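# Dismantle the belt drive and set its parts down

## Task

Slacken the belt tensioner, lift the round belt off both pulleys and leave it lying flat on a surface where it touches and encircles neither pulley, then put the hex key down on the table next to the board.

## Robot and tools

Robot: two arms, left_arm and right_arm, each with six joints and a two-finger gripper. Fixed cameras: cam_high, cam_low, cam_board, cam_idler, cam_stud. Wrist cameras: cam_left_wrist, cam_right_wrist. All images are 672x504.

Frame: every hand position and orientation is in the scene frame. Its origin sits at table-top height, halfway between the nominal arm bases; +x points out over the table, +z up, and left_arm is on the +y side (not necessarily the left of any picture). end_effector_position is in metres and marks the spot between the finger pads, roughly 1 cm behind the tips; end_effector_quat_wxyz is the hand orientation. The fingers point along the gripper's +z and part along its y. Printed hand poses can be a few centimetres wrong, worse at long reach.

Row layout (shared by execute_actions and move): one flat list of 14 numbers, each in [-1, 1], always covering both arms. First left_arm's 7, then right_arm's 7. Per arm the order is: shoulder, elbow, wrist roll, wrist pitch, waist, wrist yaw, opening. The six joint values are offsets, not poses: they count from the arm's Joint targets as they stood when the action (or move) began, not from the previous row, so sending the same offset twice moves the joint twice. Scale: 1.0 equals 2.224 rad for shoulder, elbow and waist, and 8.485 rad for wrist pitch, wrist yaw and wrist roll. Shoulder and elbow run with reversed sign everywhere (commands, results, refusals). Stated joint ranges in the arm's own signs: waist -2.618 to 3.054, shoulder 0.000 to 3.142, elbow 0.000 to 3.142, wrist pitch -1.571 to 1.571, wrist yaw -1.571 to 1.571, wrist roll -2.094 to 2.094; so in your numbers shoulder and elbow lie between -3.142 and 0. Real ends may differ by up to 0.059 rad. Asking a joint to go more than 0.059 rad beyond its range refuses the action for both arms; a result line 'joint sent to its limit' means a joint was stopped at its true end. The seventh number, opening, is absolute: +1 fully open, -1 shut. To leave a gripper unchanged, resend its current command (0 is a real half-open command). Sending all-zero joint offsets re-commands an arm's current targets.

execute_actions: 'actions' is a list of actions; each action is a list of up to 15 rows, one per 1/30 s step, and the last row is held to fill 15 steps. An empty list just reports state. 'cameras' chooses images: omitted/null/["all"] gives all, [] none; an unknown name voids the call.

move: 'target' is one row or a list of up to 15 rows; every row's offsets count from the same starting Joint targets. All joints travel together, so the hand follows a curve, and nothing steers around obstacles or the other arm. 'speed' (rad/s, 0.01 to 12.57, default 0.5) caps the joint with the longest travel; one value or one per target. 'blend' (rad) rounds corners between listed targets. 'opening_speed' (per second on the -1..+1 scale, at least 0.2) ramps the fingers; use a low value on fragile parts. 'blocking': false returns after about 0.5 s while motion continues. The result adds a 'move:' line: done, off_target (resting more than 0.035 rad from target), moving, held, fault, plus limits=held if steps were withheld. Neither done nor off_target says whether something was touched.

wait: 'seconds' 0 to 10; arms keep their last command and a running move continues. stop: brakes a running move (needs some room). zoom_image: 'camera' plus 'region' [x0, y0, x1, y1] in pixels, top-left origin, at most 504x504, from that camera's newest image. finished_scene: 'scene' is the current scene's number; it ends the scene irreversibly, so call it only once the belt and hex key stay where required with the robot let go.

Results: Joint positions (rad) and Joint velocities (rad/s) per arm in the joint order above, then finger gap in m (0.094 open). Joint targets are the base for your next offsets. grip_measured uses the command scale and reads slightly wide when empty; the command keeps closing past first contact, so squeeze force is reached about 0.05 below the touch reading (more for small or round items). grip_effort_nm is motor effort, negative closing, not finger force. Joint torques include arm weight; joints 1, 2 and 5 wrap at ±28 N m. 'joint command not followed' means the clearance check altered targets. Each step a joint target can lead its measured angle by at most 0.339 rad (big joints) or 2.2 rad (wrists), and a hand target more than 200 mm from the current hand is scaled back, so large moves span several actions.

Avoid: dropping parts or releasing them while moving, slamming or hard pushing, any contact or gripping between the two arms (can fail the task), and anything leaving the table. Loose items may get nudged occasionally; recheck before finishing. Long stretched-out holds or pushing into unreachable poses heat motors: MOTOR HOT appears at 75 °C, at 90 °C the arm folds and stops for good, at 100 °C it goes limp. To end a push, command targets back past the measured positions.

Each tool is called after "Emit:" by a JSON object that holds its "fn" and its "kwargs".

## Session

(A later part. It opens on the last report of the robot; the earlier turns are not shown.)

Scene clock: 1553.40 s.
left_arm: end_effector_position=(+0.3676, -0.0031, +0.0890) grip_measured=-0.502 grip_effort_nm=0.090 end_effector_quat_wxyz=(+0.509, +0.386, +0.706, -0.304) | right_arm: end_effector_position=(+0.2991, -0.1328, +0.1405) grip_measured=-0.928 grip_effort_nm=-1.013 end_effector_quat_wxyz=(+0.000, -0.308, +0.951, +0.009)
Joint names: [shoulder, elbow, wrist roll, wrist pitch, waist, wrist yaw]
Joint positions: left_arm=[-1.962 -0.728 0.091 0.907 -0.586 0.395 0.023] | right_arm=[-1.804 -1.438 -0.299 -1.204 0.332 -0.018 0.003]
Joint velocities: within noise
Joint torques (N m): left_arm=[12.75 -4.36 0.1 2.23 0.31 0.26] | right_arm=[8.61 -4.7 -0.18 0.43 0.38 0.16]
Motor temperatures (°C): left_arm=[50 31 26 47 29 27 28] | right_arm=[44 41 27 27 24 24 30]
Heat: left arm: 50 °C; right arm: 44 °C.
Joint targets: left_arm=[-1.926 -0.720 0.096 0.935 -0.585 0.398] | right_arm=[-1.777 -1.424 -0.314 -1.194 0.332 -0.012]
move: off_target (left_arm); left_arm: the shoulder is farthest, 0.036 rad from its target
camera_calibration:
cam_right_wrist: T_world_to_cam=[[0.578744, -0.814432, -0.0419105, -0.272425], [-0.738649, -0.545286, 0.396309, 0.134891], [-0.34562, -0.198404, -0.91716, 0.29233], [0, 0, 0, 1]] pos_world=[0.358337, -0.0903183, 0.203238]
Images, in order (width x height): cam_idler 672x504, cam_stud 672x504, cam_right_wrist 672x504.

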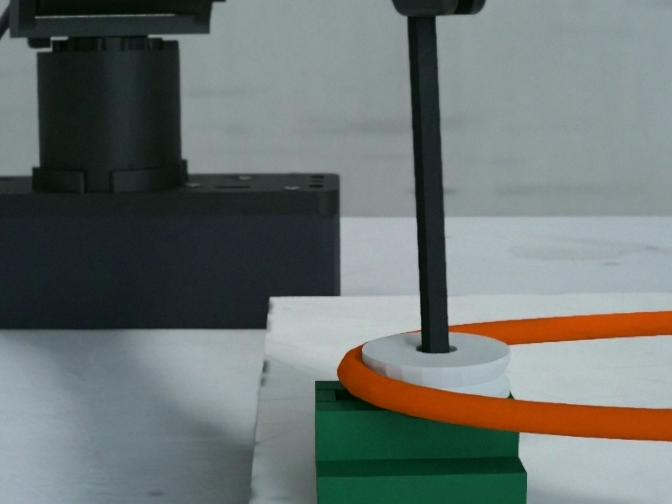

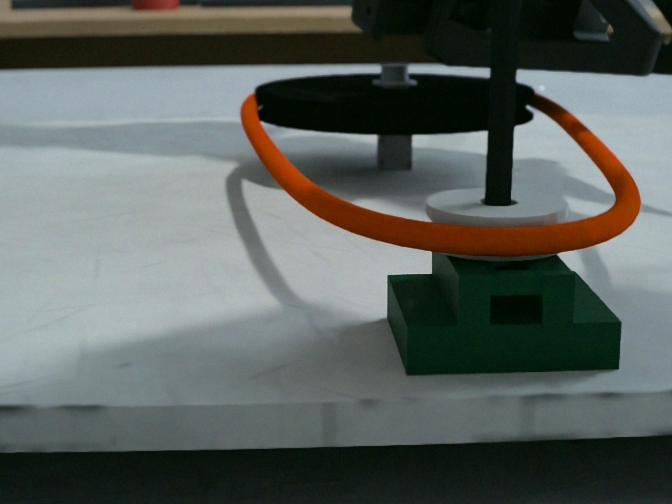

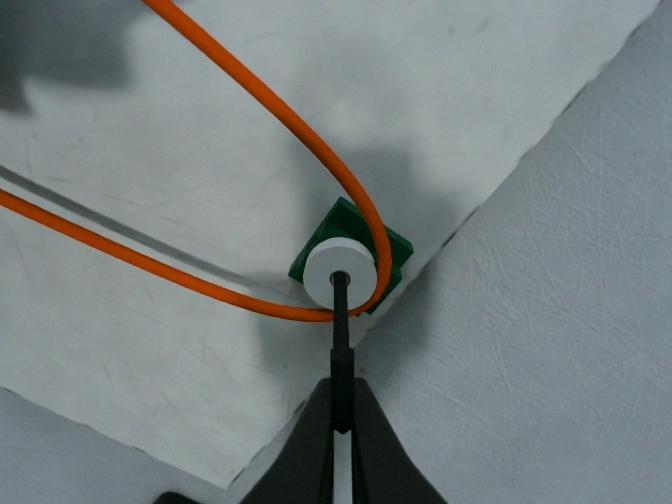

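Emit:
{"fn": "move", "kwargs": {"target": [0,0,0,0,0,0,-0.5,0,0,0,0,0.0103,0,-1], "speed": 0.1, "cameras": ["cam_idler","cam_stud","cam_right_wrist"]}}

Scene clock: 1566.87 s.
left_arm: end_effector_position=(+0.3676, -0.0031, +0.0890) grip_measured=-0.502 grip_effort_nm=0.090 end_effector_quat_wxyz=(+0.509, +0.386, +0.706, -0.304) | right_arm: end_effector_position=(+0.2982, -0.1263, +0.1407) grip_measured=-0.928 grip_effort_nm=-1.018 end_effector_quat_wxyz=(+0.003, -0.318, +0.948, +0.009)
Joint names: [shoulder, elbow, wrist roll, wrist pitch, waist, wrist yaw]
Joint positions: left_arm=[-1.962 -0.728 0.091 0.907 -0.586 0.395 0.023] | right_arm=[-1.803 -1.438 -0.301 -1.199 0.352 -0.018 0.003]
Joint velocities: within noise
Joint torques (N m): left_arm=[12.75 -4.38 0.1 2.23 0.29 0.26] | right_arm=[8.59 -4.71 -0.21 0.41 0.66 0.17]
Motor temperatures (°C): left_arm=[51 31 26 47 29 27 28] | right_arm=[44 40 28 27 24 24 31]
Heat: left arm: 51 °C; right arm: 44 °C.
Joint targets: left_arm=[-1.926 -0.720 0.096 0.935 -0.585 0.398] | right_arm=[-1.777 -1.424 -0.314 -1.194 0.355 -0.012]
move: off_target (left_arm); left_arm: the shoulder is farthest, 0.036 rad from its target
camera_calibration:
cam_right_wrist: T_world_to_cam=[[0.596199, -0.801808, -0.0406295, -0.270449], [-0.728953, -0.561844, 0.391098, 0.133382], [-0.336413, -0.203555, -0.919452, 0.290273], [0, 0, 0, 1]] pos_world=[0.356122, -0.0828221, 0.203738]
Images, in order (width x height): cam_idler 672x504, cam_stud 672x504, cam_right_wrist 672x504.

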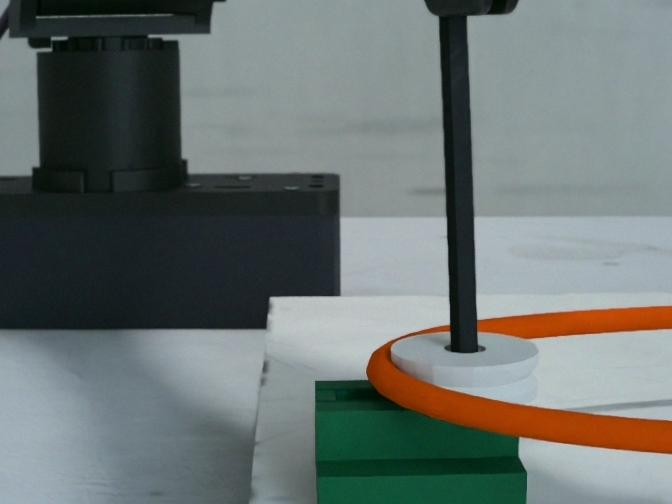

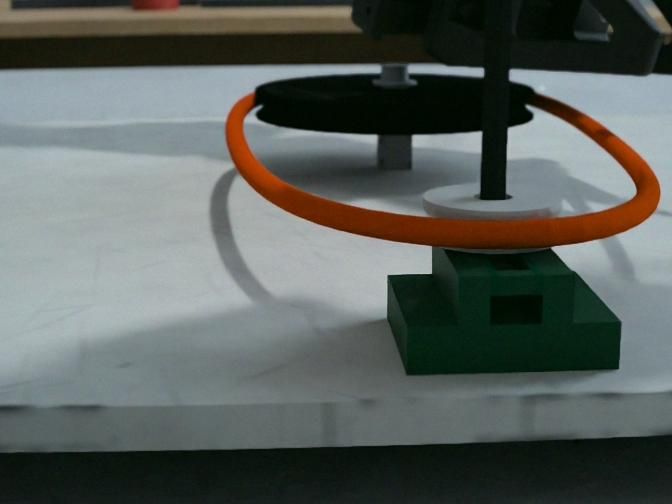

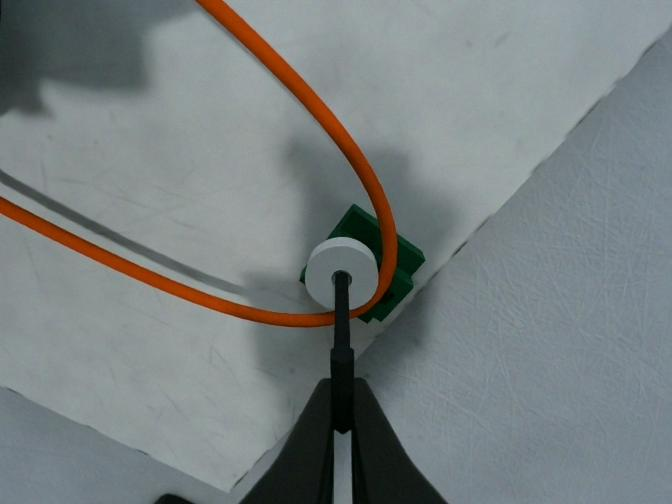

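Emit:
{"fn": "move", "kwargs": {"target": [0,0,0,0,0,0,-0.5,0,0,-0.03,0,0.002,0,-1], "speed": 0.3, "cameras": ["cam_idler","cam_stud","cam_right_wrist","cam_board"]}}

Scene clock: 1573.20 s.
left_arm: end_effector_position=(+0.3676, -0.0031, +0.0890) grip_measured=-0.502 grip_effort_nm=0.090 end_effector_quat_wxyz=(+0.509, +0.386, +0.706, -0.304) | right_arm: end_effector_position=(+0.2976, -0.1245, +0.1407) grip_measured=-0.928 grip_effort_nm=-1.013 end_effector_quat_wxyz=(+0.004, -0.438, +0.899, +0.009)
Joint names: [shoulder, elbow, wrist roll, wrist pitch, waist, wrist yaw]
Joint positions: left_arm=[-1.962 -0.728 0.091 0.907 -0.586 0.395 0.023] | right_arm=[-1.803 -1.438 -0.554 -1.199 0.357 -0.018 0.003]
Joint velocities: within noise
Joint torques (N m): left_arm=[12.75 -4.37 0.1 2.23 0.29 0.26] | right_arm=[8.57 -4.72 -0.23 0.38 0.55 0.15]
Motor temperatures (°C): left_arm=[52 31 26 47 29 27 28] | right_arm=[45 40 27 27 24 24 31]
Heat: left arm: 52 °C; right arm: 45 °C.
Joint targets: left_arm=[-1.926 -0.720 0.096 0.935 -0.585 0.398] | right_arm=[-1.777 -1.424 -0.569 -1.193 0.360 -0.012]
move: off_target (left_arm); left_arm: the shoulder is farthest, 0.036 rad from its target
camera_calibration:
cam_right_wrist: T_world_to_cam=[[0.781642, -0.622625, -0.0370793, -0.301946], [-0.562998, -0.729876, 0.387703, 0.0641473], [-0.268457, -0.282169, -0.921038, 0.260687], [0, 0, 0, 1]] pos_world=[0.342112, -0.0676216, 0.204036]
Images, in order (width x height): cam_board 672x504, cam_idler 672x504, cam_stud 672x504, cam_right_wrist 672x504.

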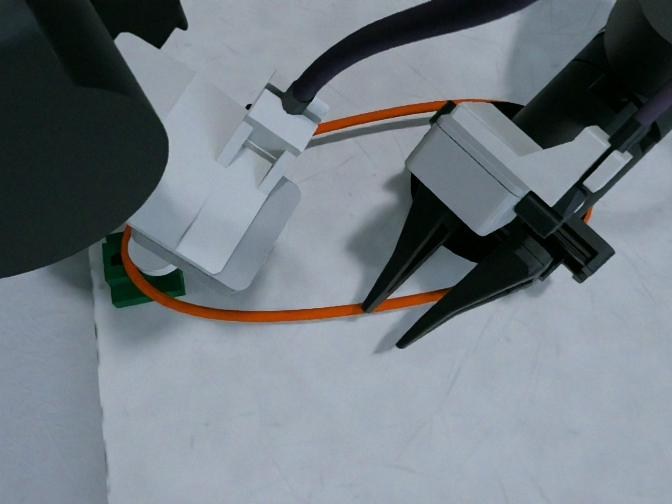

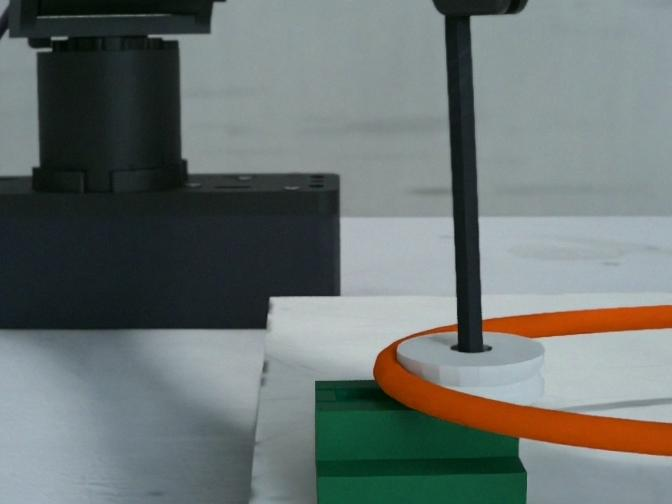

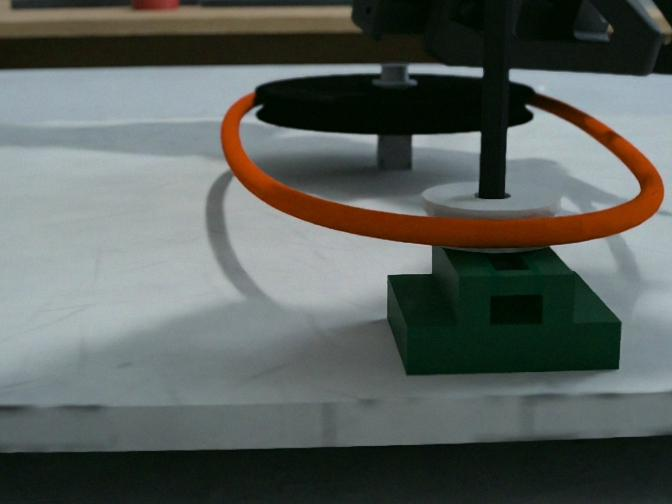

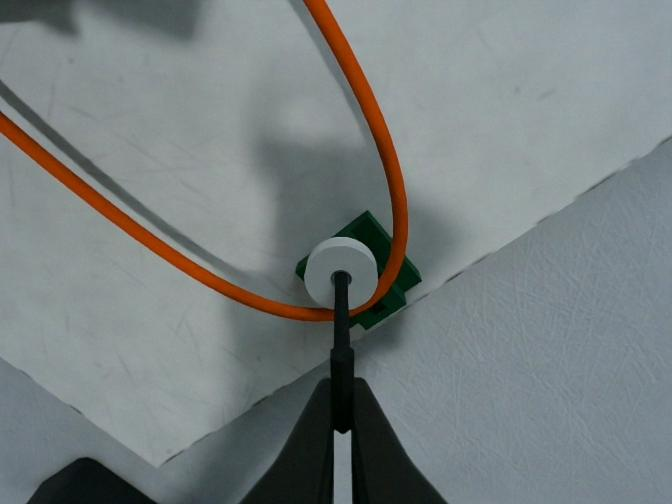

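Emit:
{"fn": "move", "kwargs": {"target": [[0,0,0,0,0,0,-0.5,0.0023,-0.0415,0,-0.0084,0,0,-1],[0,0,0,0,0,0,-0.5,0.0032,-0.0852,0,-0.0201,0,0,-1],[0,0,0,0,0,0,-0.5,-0.0033,-0.156,0,-0.037,0,0,-1]], "speed": [0.1,0.2,0.3], "cameras": ["cam_idler","cam_stud","cam_right_wrist","cam_board"]}}

Scene clock: 1679.07 s.
left_arm: end_effector_position=(+0.3676, -0.0031, +0.0890) grip_measured=-0.502 grip_effort_nm=0.090 end_effector_quat_wxyz=(+0.509, +0.386, +0.706, -0.304) | right_arm: end_effector_position=(+0.2972, -0.1248, +0.2170) grip_measured=-0.928 grip_effort_nm=-1.009 end_effector_quat_wxyz=(+0.008, -0.439, +0.899, +0.008)
Joint names: [shoulder, elbow, wrist roll, wrist pitch, waist, wrist yaw]
Joint positions: left_arm=[-1.962 -0.728 0.091 0.907 -0.586 0.395 0.023] | right_arm=[-1.803 -1.742 -0.556 -1.496 0.357 -0.017 0.003]
Joint velocities: within noise
Joint torques (N m): left_arm=[12.74 -4.38 0.1 2.23 0.31 0.26] | right_arm=[7.95 -8.85 -0.2 0.2 0.61 0.14]
Motor temperatures (°C): left_arm=[55 31 26 49 29 27 27] | right_arm=[47 39 28 27 24 24 32]
Heat: left arm: 55 °C; right arm: 47 °C.
Joint targets: left_arm=[-1.926 -0.720 0.096 0.935 -0.585 0.398] | right_arm=[-1.784 -1.771 -0.569 -1.508 0.360 -0.012]
move: off_target (left_arm); left_arm: the shoulder is farthest, 0.036 rad from its target
camera_calibration:
cam_right_wrist: T_world_to_cam=[[0.783275, -0.620801, -0.0329763, -0.30017], [-0.563837, -0.731744, 0.382935, 0.0351475], [-0.261857, -0.28135, -0.923186, 0.329502], [0, 0, 0, 1]] pos_world=[0.341215, -0.0679214, 0.280834]
Images, in order (width x height): cam_board 672x504, cam_idler 672x504, cam_stud 672x504, cam_right_wrist 672x504.

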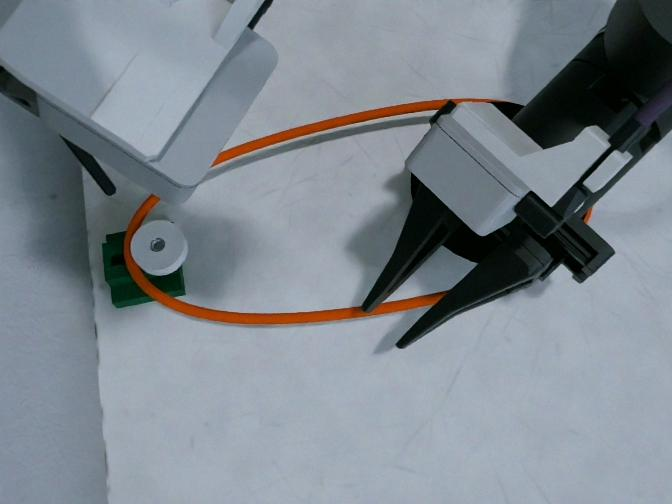

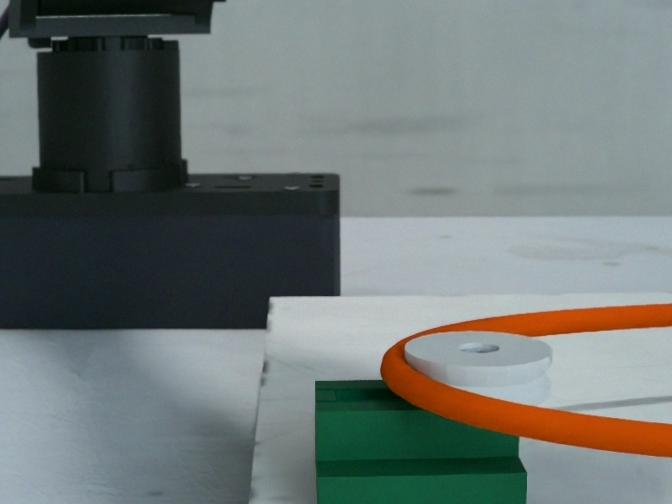

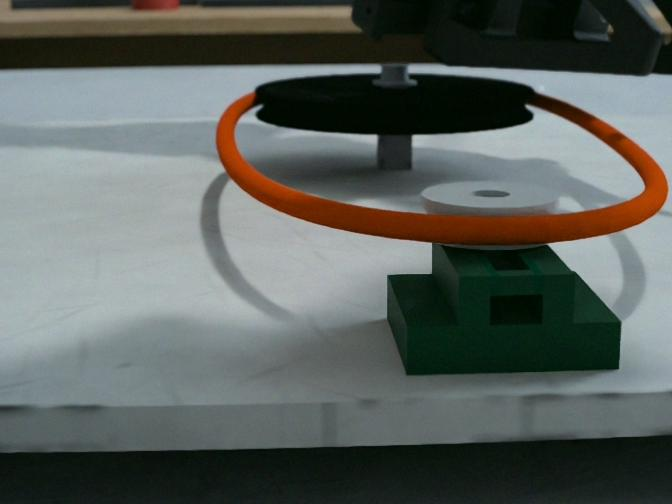

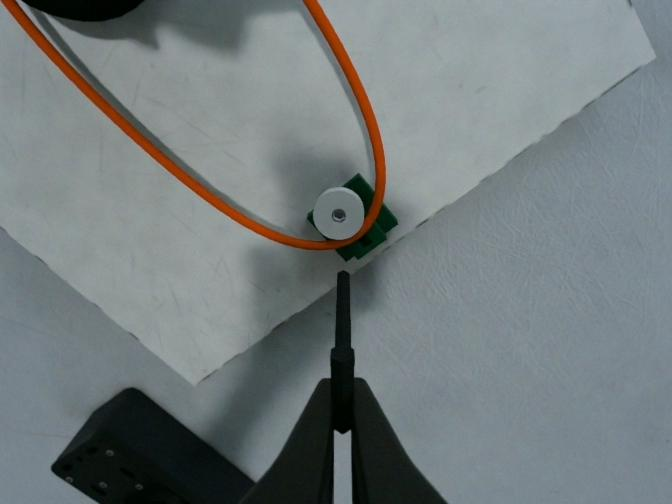

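Emit:
{"fn": "move", "kwargs": {"target": [[0.1151,0,0,0,0,0,-0.5,0,0,0,0,0,0,-1],[0.1668,0.2046,-0.0126,0.0449,-0.1765,-0.0482,-0.3,0,0,0,0,0,0,-1],[0.1668,0.2046,-0.0126,0.0449,-0.1765,-0.0482,-0.3,0,0,0.0636,0,0.0785,0,-1]], "speed": [0.3,0.4,0.35], "opening_speed": 0.5, "cameras": ["cam_high","cam_left_wrist","cam_right_wrist","cam_board","cam_low"]}}

Scene clock: 1768.90 s.
left_arm: end_effector_position=(+0.2250, +0.0002, +0.1699) grip_measured=-0.302 grip_effort_nm=0.090 end_effector_quat_wxyz=(+0.612, +0.343, +0.625, -0.341) | right_arm: end_effector_position=(+0.2719, -0.0729, +0.2170) grip_measured=-0.928 grip_effort_nm=-1.018 end_effector_quat_wxyz=(+0.004, -0.281, +0.960, +0.010)
Joint names: [shoulder, elbow, wrist roll, wrist pitch, waist, wrist yaw]
Joint positions: left_arm=[-1.578 -0.271 -0.005 1.29 -0.972 0.001 0.033] | right_arm=[-1.803 -1.742 -0.043 -1.498 0.531 -0.017 0.003]
Joint velocities: within noise
Joint torques (N m): left_arm=[7.5 -4.26 0 2.28 -0.28 0.02] | right_arm=[7.97 -8.83 0.12 0.23 0.68 0.17]
Motor temperatures (°C): left_arm=[55 30 26 50 29 27 27] | right_arm=[46 45 28 26 24 24 32]
Heat: left arm: 55 °C; right arm: 46 °C.
Joint targets: left_arm=[-1.554 -0.265 -0.011 1.316 -0.978 -0.011] | right_arm=[-1.784 -1.771 -0.029 -1.508 0.534 -0.012]
move: done
camera_calibration:
cam_left_wrist: T_world_to_cam=[[-0.841981, -0.539304, 0.0148053, 0.188186], [-0.240341, 0.350378, -0.905247, 0.249302], [0.483016, -0.765759, -0.424629, 0.0476216], [0, 0, 0, 1]] pos_world=[0.195365, 0.0506064, 0.243115]
cam_right_wrist: T_world_to_cam=[[0.531465, -0.846034, -0.0420936, -0.194166], [-0.770788, -0.503611, 0.390209, 0.130167], [-0.351329, -0.174937, -0.919764, 0.368796], [0, 0, 0, 1]] pos_world=[0.333092, -0.0342015, 0.28024]
Images, in order (width x height): cam_high 672x504, cam_low 672x504, cam_board 672x504, cam_left_wrist 672x504, cam_right_wrist 672x504.

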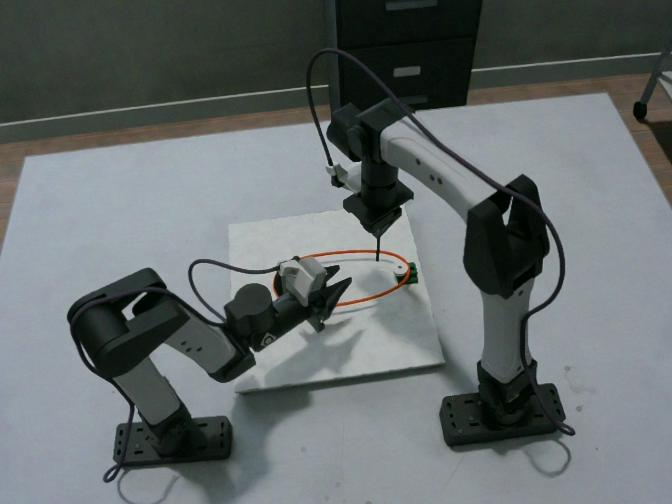

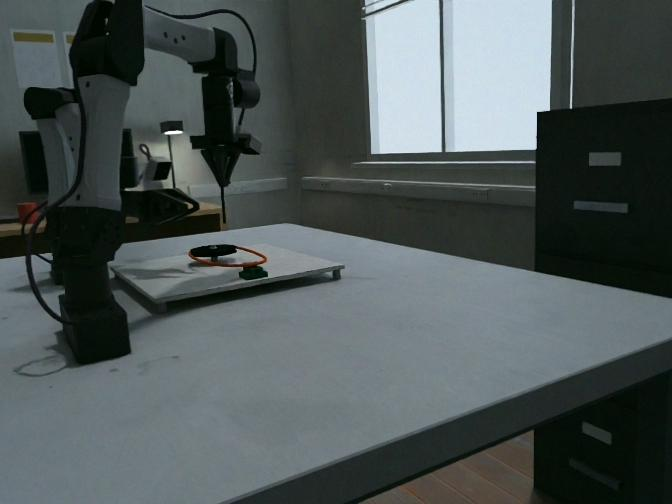

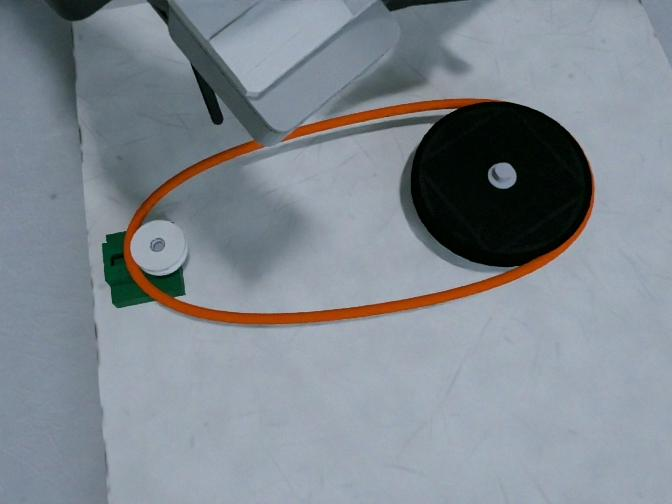

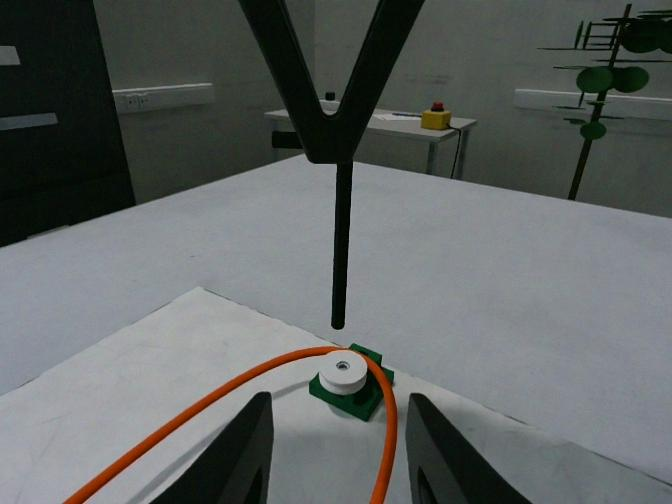

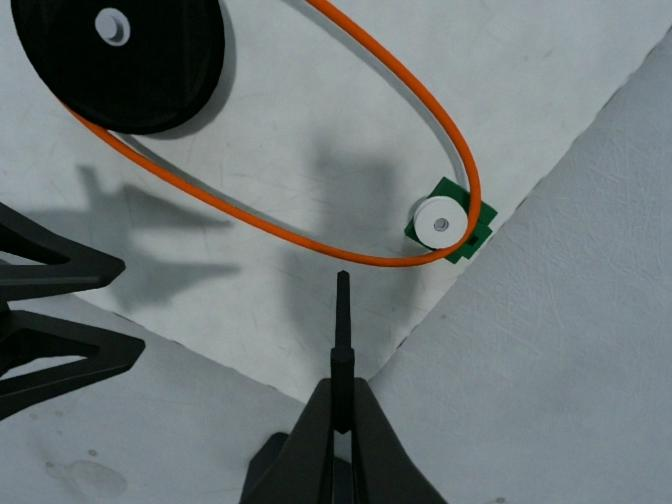

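Emit:
{"fn": "move", "kwargs": {"target": [-0.0998,-0.1201,0.0061,-0.0054,0,0,-0.3,0,0,0,0,0,0,-1], "speed": 0.25, "cameras": ["cam_left_wrist","cam_right_wrist","cam_board"]}}

Scene clock: 1857.67 s.
left_arm: end_effector_position=(+0.2569, -0.0505, +0.1773) grip_measured=-0.302 grip_effort_nm=0.090 end_effector_quat_wxyz=(+0.627, +0.350, +0.611, -0.335) | right_arm: end_effector_position=(+0.2719, -0.0729, +0.2170) grip_measured=-0.928 grip_effort_nm=-1.013 end_effector_quat_wxyz=(+0.004, -0.280, +0.960, +0.010)
Joint names: [shoulder, elbow, wrist roll, wrist pitch, waist, wrist yaw]
Joint positions: left_arm=[-1.767 -0.508 0.029 1.269 -0.972 0.001 0.033] | right_arm=[-1.803 -1.742 -0.041 -1.498 0.531 -0.017 0.003]
Joint velocities: within noise
Joint torques (N m): left_arm=[6.2 -7.56 0.14 2.01 -0.28 0.02] | right_arm=[7.97 -8.84 0.09 0.24 0.66 0.17]
Motor temperatures (°C): left_arm=[44 31 26 52 29 27 26] | right_arm=[46 46 27 26 24 24 32]
Heat: left arm: 52 °C; right arm: 46 °C.
Joint targets: left_arm=[-1.776 -0.532 0.041 1.270 -0.978 -0.011] | right_arm=[-1.784 -1.771 -0.029 -1.508 0.534 -0.012]
move: done
camera_calibration:
cam_left_wrist: T_world_to_cam=[[-0.841767, -0.53948, -0.0197223, 0.193693], [-0.200861, 0.346901, -0.916141, 0.273118], [0.501082, -0.767216, -0.40037, -0.012571], [0, 0, 0, 1]] pos_world=[0.224202, 0.000103586, 0.249002]
cam_right_wrist: T_world_to_cam=[[0.53016, -0.84685, -0.0421308, -0.193834], [-0.771561, -0.502438, 0.39019, 0.130421], [-0.351601, -0.174357, -0.91977, 0.368892], [0, 0, 0, 1]] pos_world=[0.333094, -0.0343011, 0.28024]
Images, in order (width x height): cam_board 672x504, cam_left_wrist 672x504, cam_right_wrist 672x504.

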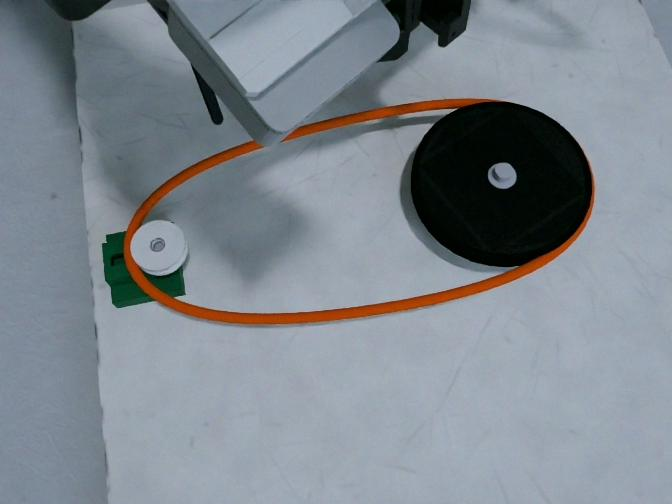

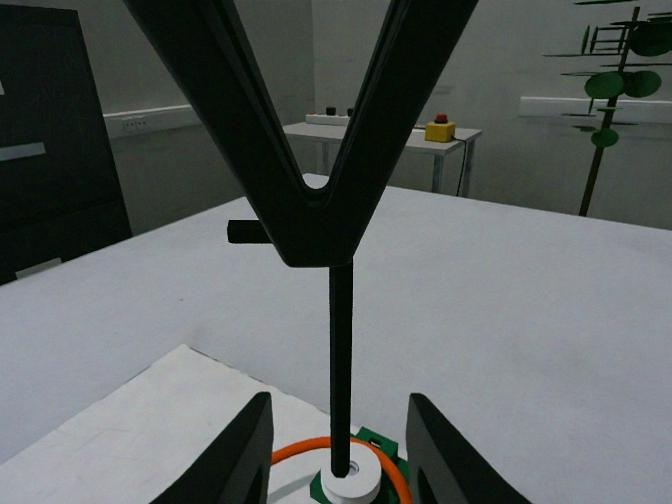

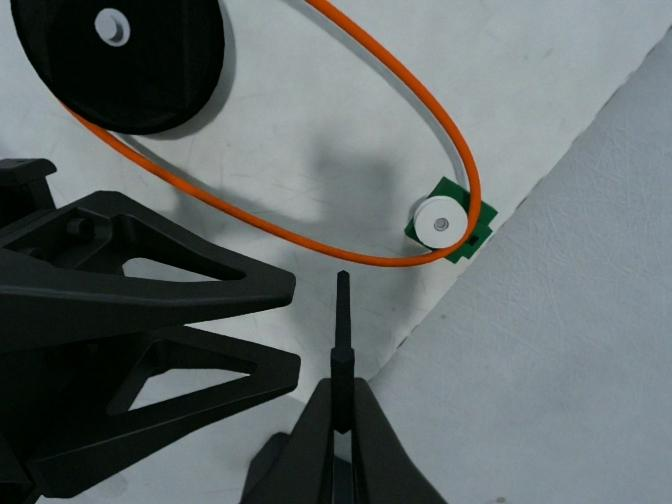

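Emit:
{"fn": "move", "kwargs": {"target": [-0.0234,-0.0375,0,-0.0049,0,0,-0.3,0,0,0,0,0,0,-1], "speed": 0.12, "cameras": ["cam_left_wrist","cam_right_wrist"]}}

Emit:
{"fn": "zoom_image", "kwargs": {"camera": "cam_right_wrist", "region": [220, 220, 420, 450]}}

Scene clock: 1889.97 s.
left_arm: end_effector_position=(+0.2676, -0.0673, +0.1760) grip_measured=-0.302 grip_effort_nm=0.090 end_effector_quat_wxyz=(+0.624, +0.352, +0.614, -0.332) | right_arm: end_effector_position=(+0.2719, -0.0729, +0.2170) grip_measured=-0.928 grip_effort_nm=-1.013 end_effector_quat_wxyz=(+0.004, -0.280, +0.960, +0.010)
Joint names: [shoulder, elbow, wrist roll, wrist pitch, waist, wrist yaw]
Joint positions: left_arm=[-1.819 -0.59 0.03 1.228 -0.972 0 0.033] | right_arm=[-1.803 -1.742 -0.041 -1.498 0.531 -0.017 0.003]
Joint velocities: within noise
Joint torques (N m): left_arm=[6.76 -7.8 0.15 2 -0.28 0.03] | right_arm=[7.98 -8.84 0.08 0.24 0.65 0.17]
Motor temperatures (°C): left_arm=[43 33 26 50 29 27 26] | right_arm=[46 47 27 26 24 24 32]
Heat: left arm: 50 °C; right arm: 47 °C.
Joint targets: left_arm=[-1.829 -0.616 0.041 1.228 -0.978 -0.011] | right_arm=[-1.784 -1.771 -0.029 -1.508 0.534 -0.012]
move: done
camera_calibration:
cam_left_wrist: T_world_to_cam=[[-0.841663, -0.539599, -0.0208888, 0.193732], [-0.205179, 0.355339, -0.911941, 0.280789], [0.499505, -0.763261, -0.40979, -0.0288896], [0, 0, 0, 1]] pos_world=[0.235099, -0.0172882, 0.248271]
cam_right_wrist: T_world_to_cam=[[0.53016, -0.84685, -0.0421308, -0.193834], [-0.771561, -0.502438, 0.39019, 0.130421], [-0.351601, -0.174357, -0.91977, 0.368892], [0, 0, 0, 1]] pos_world=[0.333094, -0.0343011, 0.28024]
Images, in order (width x height): cam_left_wrist 672x504, cam_right_wrist 672x504.

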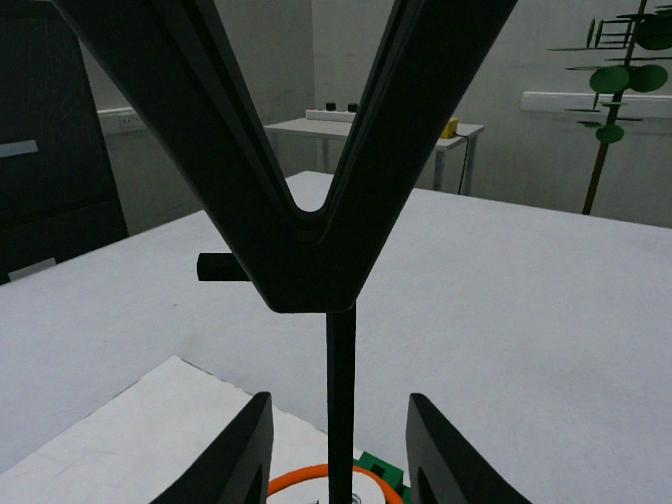

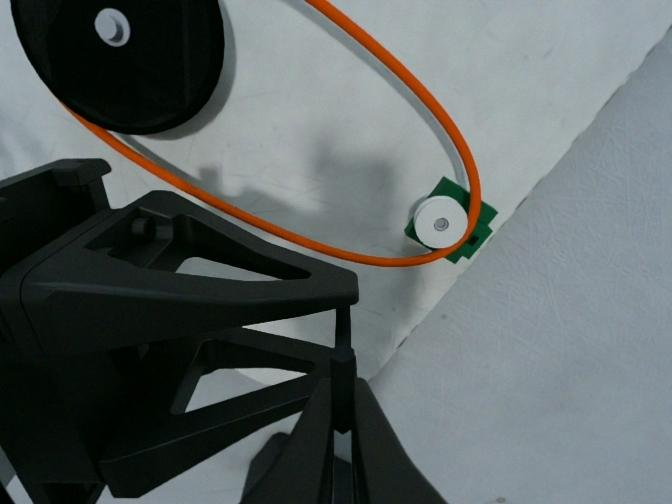

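Scaled by 2.191.

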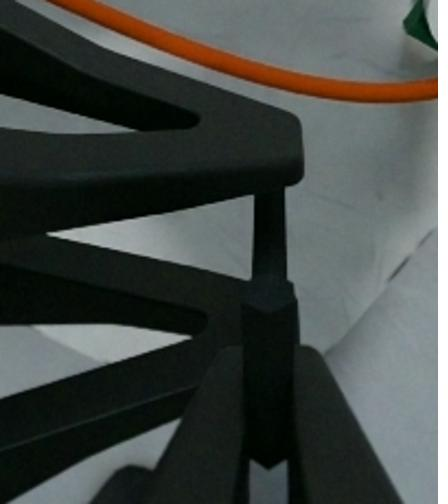

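Emit:
{"fn": "move", "kwargs": {"target": [0,0,0,0,0,0,-1,0,0,0,0,0,0,-1], "speed": 0.1, "opening_speed": 0.3, "cameras": ["cam_left_wrist","cam_right_wrist"]}}

Emit:
{"fn": "zoom_image", "kwargs": {"camera": "cam_right_wrist", "region": [220, 220, 420, 450]}}

Emit:
{"fn": "zoom_image", "kwargs": {"camera": "cam_left_wrist", "region": [220, 220, 460, 500]}}

Scene clock: 1924.97 s.
left_arm: end_effector_position=(+0.2676, -0.0673, +0.1757) grip_measured=-0.913 grip_effort_nm=-1.009 end_effector_quat_wxyz=(+0.623, +0.352, +0.614, -0.332) | right_arm: end_effector_position=(+0.2719, -0.0729, +0.2170) grip_measured=-0.928 grip_effort_nm=-1.018 end_effector_quat_wxyz=(+0.004, -0.280, +0.960, +0.010)
Joint names: [shoulder, elbow, wrist roll, wrist pitch, waist, wrist yaw]
Joint positions: left_arm=[-1.819 -0.59 0.031 1.227 -0.972 0 0.004] | right_arm=[-1.803 -1.742 -0.041 -1.498 0.531 -0.017 0.003]
Joint velocities: within noise
Joint torques (N m): left_arm=[6.76 -7.8 0.15 2.02 -0.28 0.03] | right_arm=[7.98 -8.85 0.08 0.25 0.65 0.17]
Motor temperatures (°C): left_arm=[42 33 26 50 29 27 26] | right_arm=[47 47 27 26 24 24 33]
Heat: left arm: 50 °C; right arm: 47 °C.
Joint targets: left_arm=[-1.829 -0.616 0.041 1.228 -0.978 -0.011] | right_arm=[-1.784 -1.771 -0.029 -1.508 0.534 -0.012]
move: done
camera_calibration:
cam_left_wrist: T_world_to_cam=[[-0.841446, -0.539921, -0.0213011, 0.193805], [-0.205556, 0.35631, -0.911477, 0.280649], [0.499716, -0.76258, -0.4108, -0.0288857], [0, 0, 0, 1]] pos_world=[0.2352, -0.0173865, 0.248067]
cam_right_wrist: T_world_to_cam=[[0.529834, -0.847055, -0.0421082, -0.193739], [-0.771746, -0.502127, 0.390227, 0.130483], [-0.351687, -0.174259, -0.919755, 0.36892], [0, 0, 0, 1]] pos_world=[0.333094, -0.0343011, 0.28024]
Images, in order (width x height): cam_left_wrist 672x504, cam_right_wrist 672x504.

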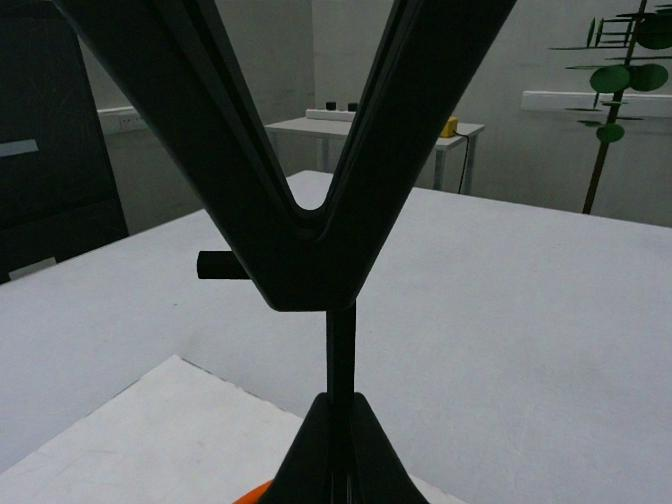

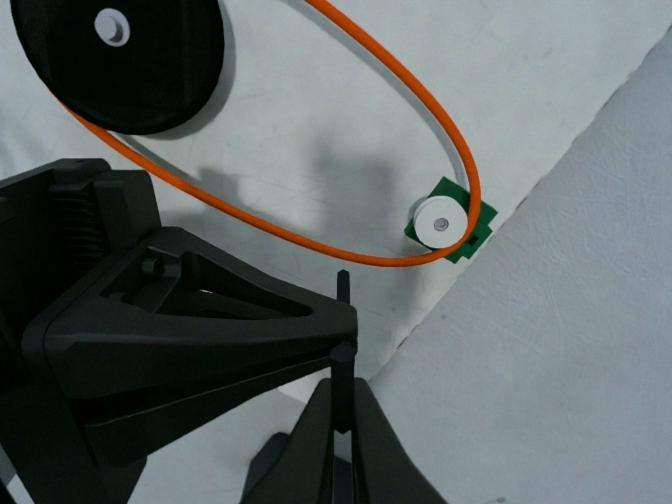

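Scaled by 2.191.

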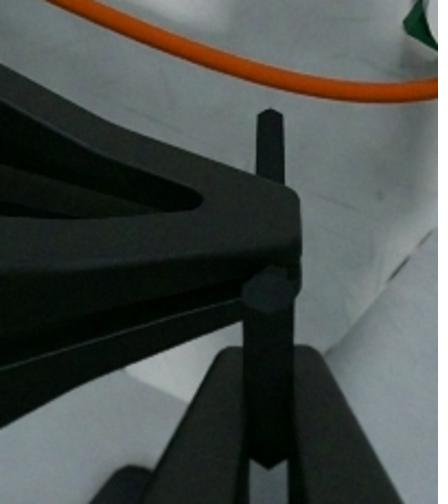

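Scaled by 1.800.

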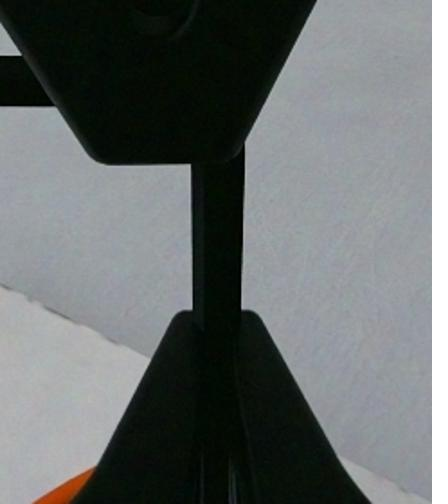

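Emit:
{"fn": "move", "kwargs": {"target": [0,0,0,0,0,0,-1,0,0,0,0,0,0,-0.6], "speed": 0.1, "opening_speed": 0.4, "cameras": ["cam_left_wrist","cam_right_wrist"]}}

Emit:
{"fn": "zoom_image", "kwargs": {"camera": "cam_right_wrist", "region": [220, 220, 420, 450]}}

Emit:
{"fn": "zoom_image", "kwargs": {"camera": "cam_left_wrist", "region": [180, 150, 480, 500]}}

Scene clock: 1951.77 s.
left_arm: end_effector_position=(+0.2676, -0.0673, +0.1748) grip_measured=-0.914 grip_effort_nm=-1.023 end_effector_quat_wxyz=(+0.622, +0.352, +0.615, -0.331) | right_arm: end_effector_position=(+0.2719, -0.0729, +0.2170) grip_measured=-0.603 grip_effort_nm=0.188 end_effector_quat_wxyz=(+0.004, -0.280, +0.960, +0.010)
Joint names: [shoulder, elbow, wrist roll, wrist pitch, waist, wrist yaw]
Joint positions: left_arm=[-1.819 -0.59 0.031 1.223 -0.972 0 0.004] | right_arm=[-1.803 -1.742 -0.041 -1.498 0.531 -0.017 0.019]
Joint velocities: within noise
Joint torques (N m): left_arm=[6.78 -7.8 0.14 2.08 -0.28 0.03] | right_arm=[7.95 -8.83 0.08 0.24 0.65 0.18]
Motor temperatures (°C): left_arm=[42 33 26 50 29 27 27] | right_arm=[47 47 27 26 24 24 33]
Heat: left arm: 50 °C; right arm: 47 °C.
Joint targets: left_arm=[-1.829 -0.616 0.041 1.228 -0.978 -0.011] | right_arm=[-1.784 -1.771 -0.029 -1.508 0.534 -0.012]
move: done
camera_calibration:
cam_left_wrist: T_world_to_cam=[[-0.841486, -0.539856, -0.0213575, 0.19379], [-0.207392, 0.359263, -0.9099, 0.280185], [0.498889, -0.761239, -0.414277, -0.0282994], [0, 0, 0, 1]] pos_world=[0.235298, -0.0175837, 0.247356]
cam_right_wrist: T_world_to_cam=[[0.529834, -0.847055, -0.0421082, -0.193739], [-0.771746, -0.502127, 0.390227, 0.130483], [-0.351687, -0.174259, -0.919755, 0.36892], [0, 0, 0, 1]] pos_world=[0.333094, -0.0343011, 0.28024]
Images, in order (width x height): cam_left_wrist 672x504, cam_right_wrist 672x504.

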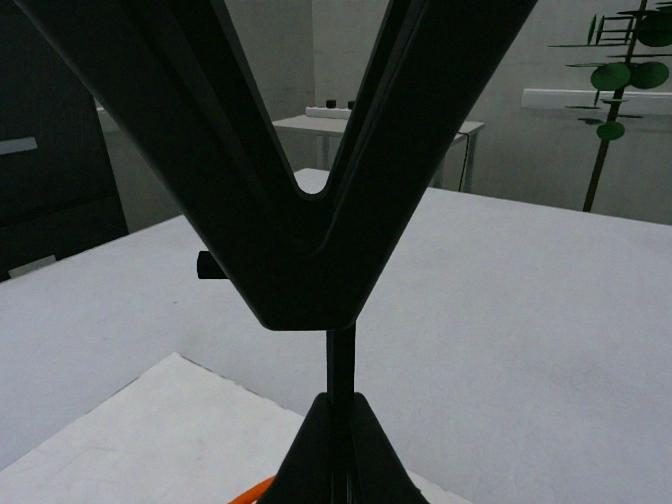

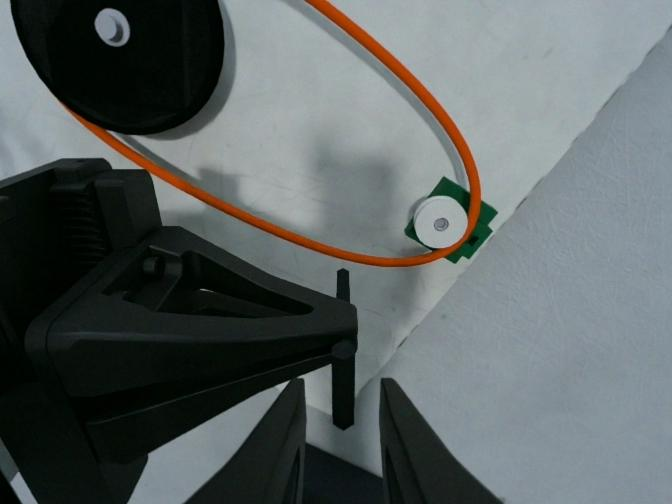

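Scaled by 2.191.

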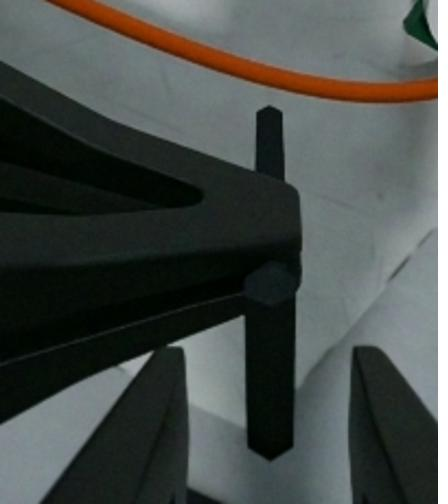

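Scaled by 1.440.

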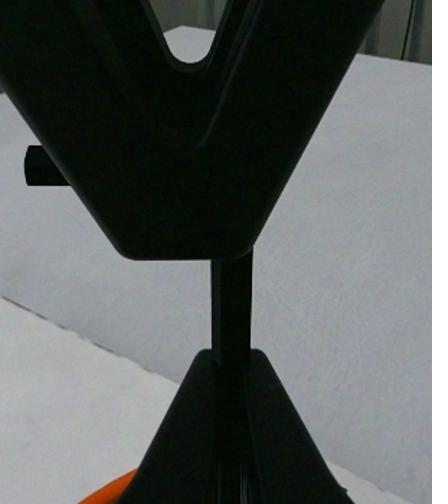

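Emit:
{"fn": "move", "kwargs": {"target": [-0.0717,0.0243,0,0.0252,0,0,-1,0,0,0,0,0,0,-0.6], "speed": 0.12, "cameras": ["cam_left_wrist","cam_right_wrist","cam_board"]}}

Scene clock: 1958.97 s.
left_arm: end_effector_position=(+0.2673, -0.0668, +0.1396) grip_measured=-0.914 grip_effort_nm=-1.023 end_effector_quat_wxyz=(+0.622, +0.352, +0.615, -0.331) | right_arm: end_effector_position=(+0.2719, -0.0729, +0.2170) grip_measured=-0.603 grip_effort_nm=0.178 end_effector_quat_wxyz=(+0.004, -0.280, +0.960, +0.010)
Joint names: [shoulder, elbow, wrist roll, wrist pitch, waist, wrist yaw]
Joint positions: left_arm=[-1.98 -0.568 0.031 1.407 -0.972 0 0.004] | right_arm=[-1.803 -1.742 -0.041 -1.498 0.531 -0.017 0.019]
Joint velocities: within noise
Joint torques (N m): left_arm=[7.41 -3.69 0.14 2.34 -0.28 0.03] | right_arm=[7.98 -8.84 0.08 0.25 0.68 0.17]
Motor temperatures (°C): left_arm=[42 33 26 50 29 27 27] | right_arm=[47 47 27 26 24 24 32]
Heat: left arm: 50 °C; right arm: 47 °C.
Joint targets: left_arm=[-1.988 -0.561 0.041 1.442 -0.978 -0.011] | right_arm=[-1.784 -1.771 -0.029 -1.508 0.534 -0.012]
move: done
camera_calibration:
cam_left_wrist: T_world_to_cam=[[-0.841474, -0.539878, -0.021283, 0.193035], [-0.207094, 0.358666, -0.910204, 0.24781], [0.499032, -0.761505, -0.413614, -0.0425716], [0, 0, 0, 1]] pos_world=[0.234999, -0.0170843, 0.212058]
cam_right_wrist: T_world_to_cam=[[0.529834, -0.847055, -0.0421082, -0.193739], [-0.771746, -0.502127, 0.390227, 0.130483], [-0.351687, -0.174259, -0.919755, 0.36892], [0, 0, 0, 1]] pos_world=[0.333094, -0.0343011, 0.28024]
Images, in order (width x height): cam_board 672x504, cam_left_wrist 672x504, cam_right_wrist 672x504.

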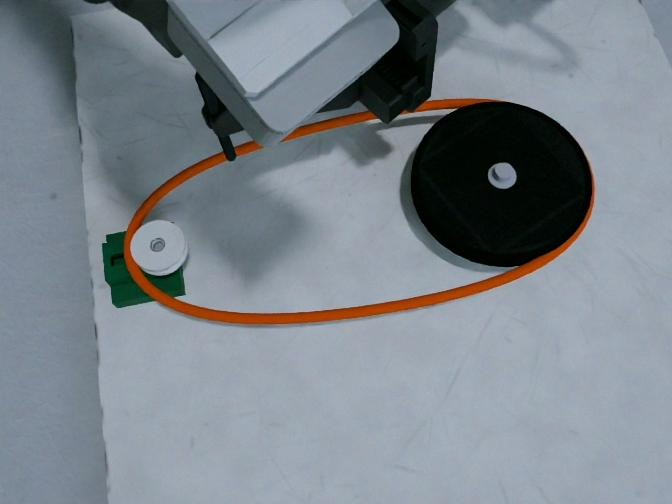

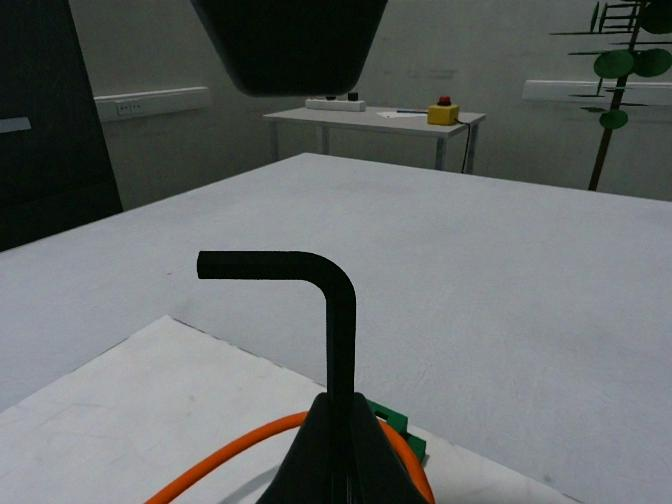

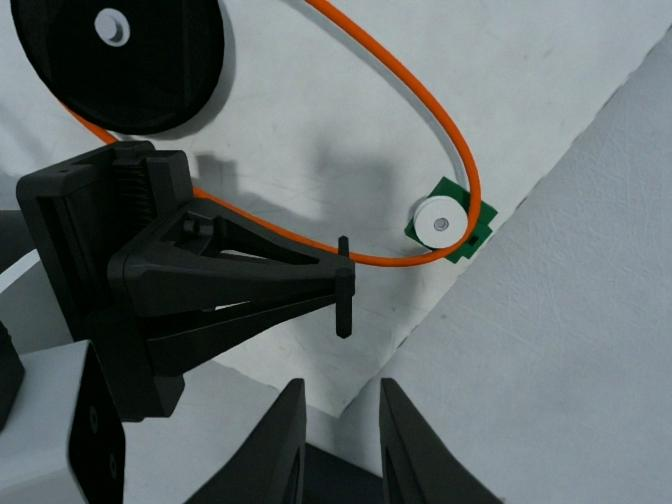

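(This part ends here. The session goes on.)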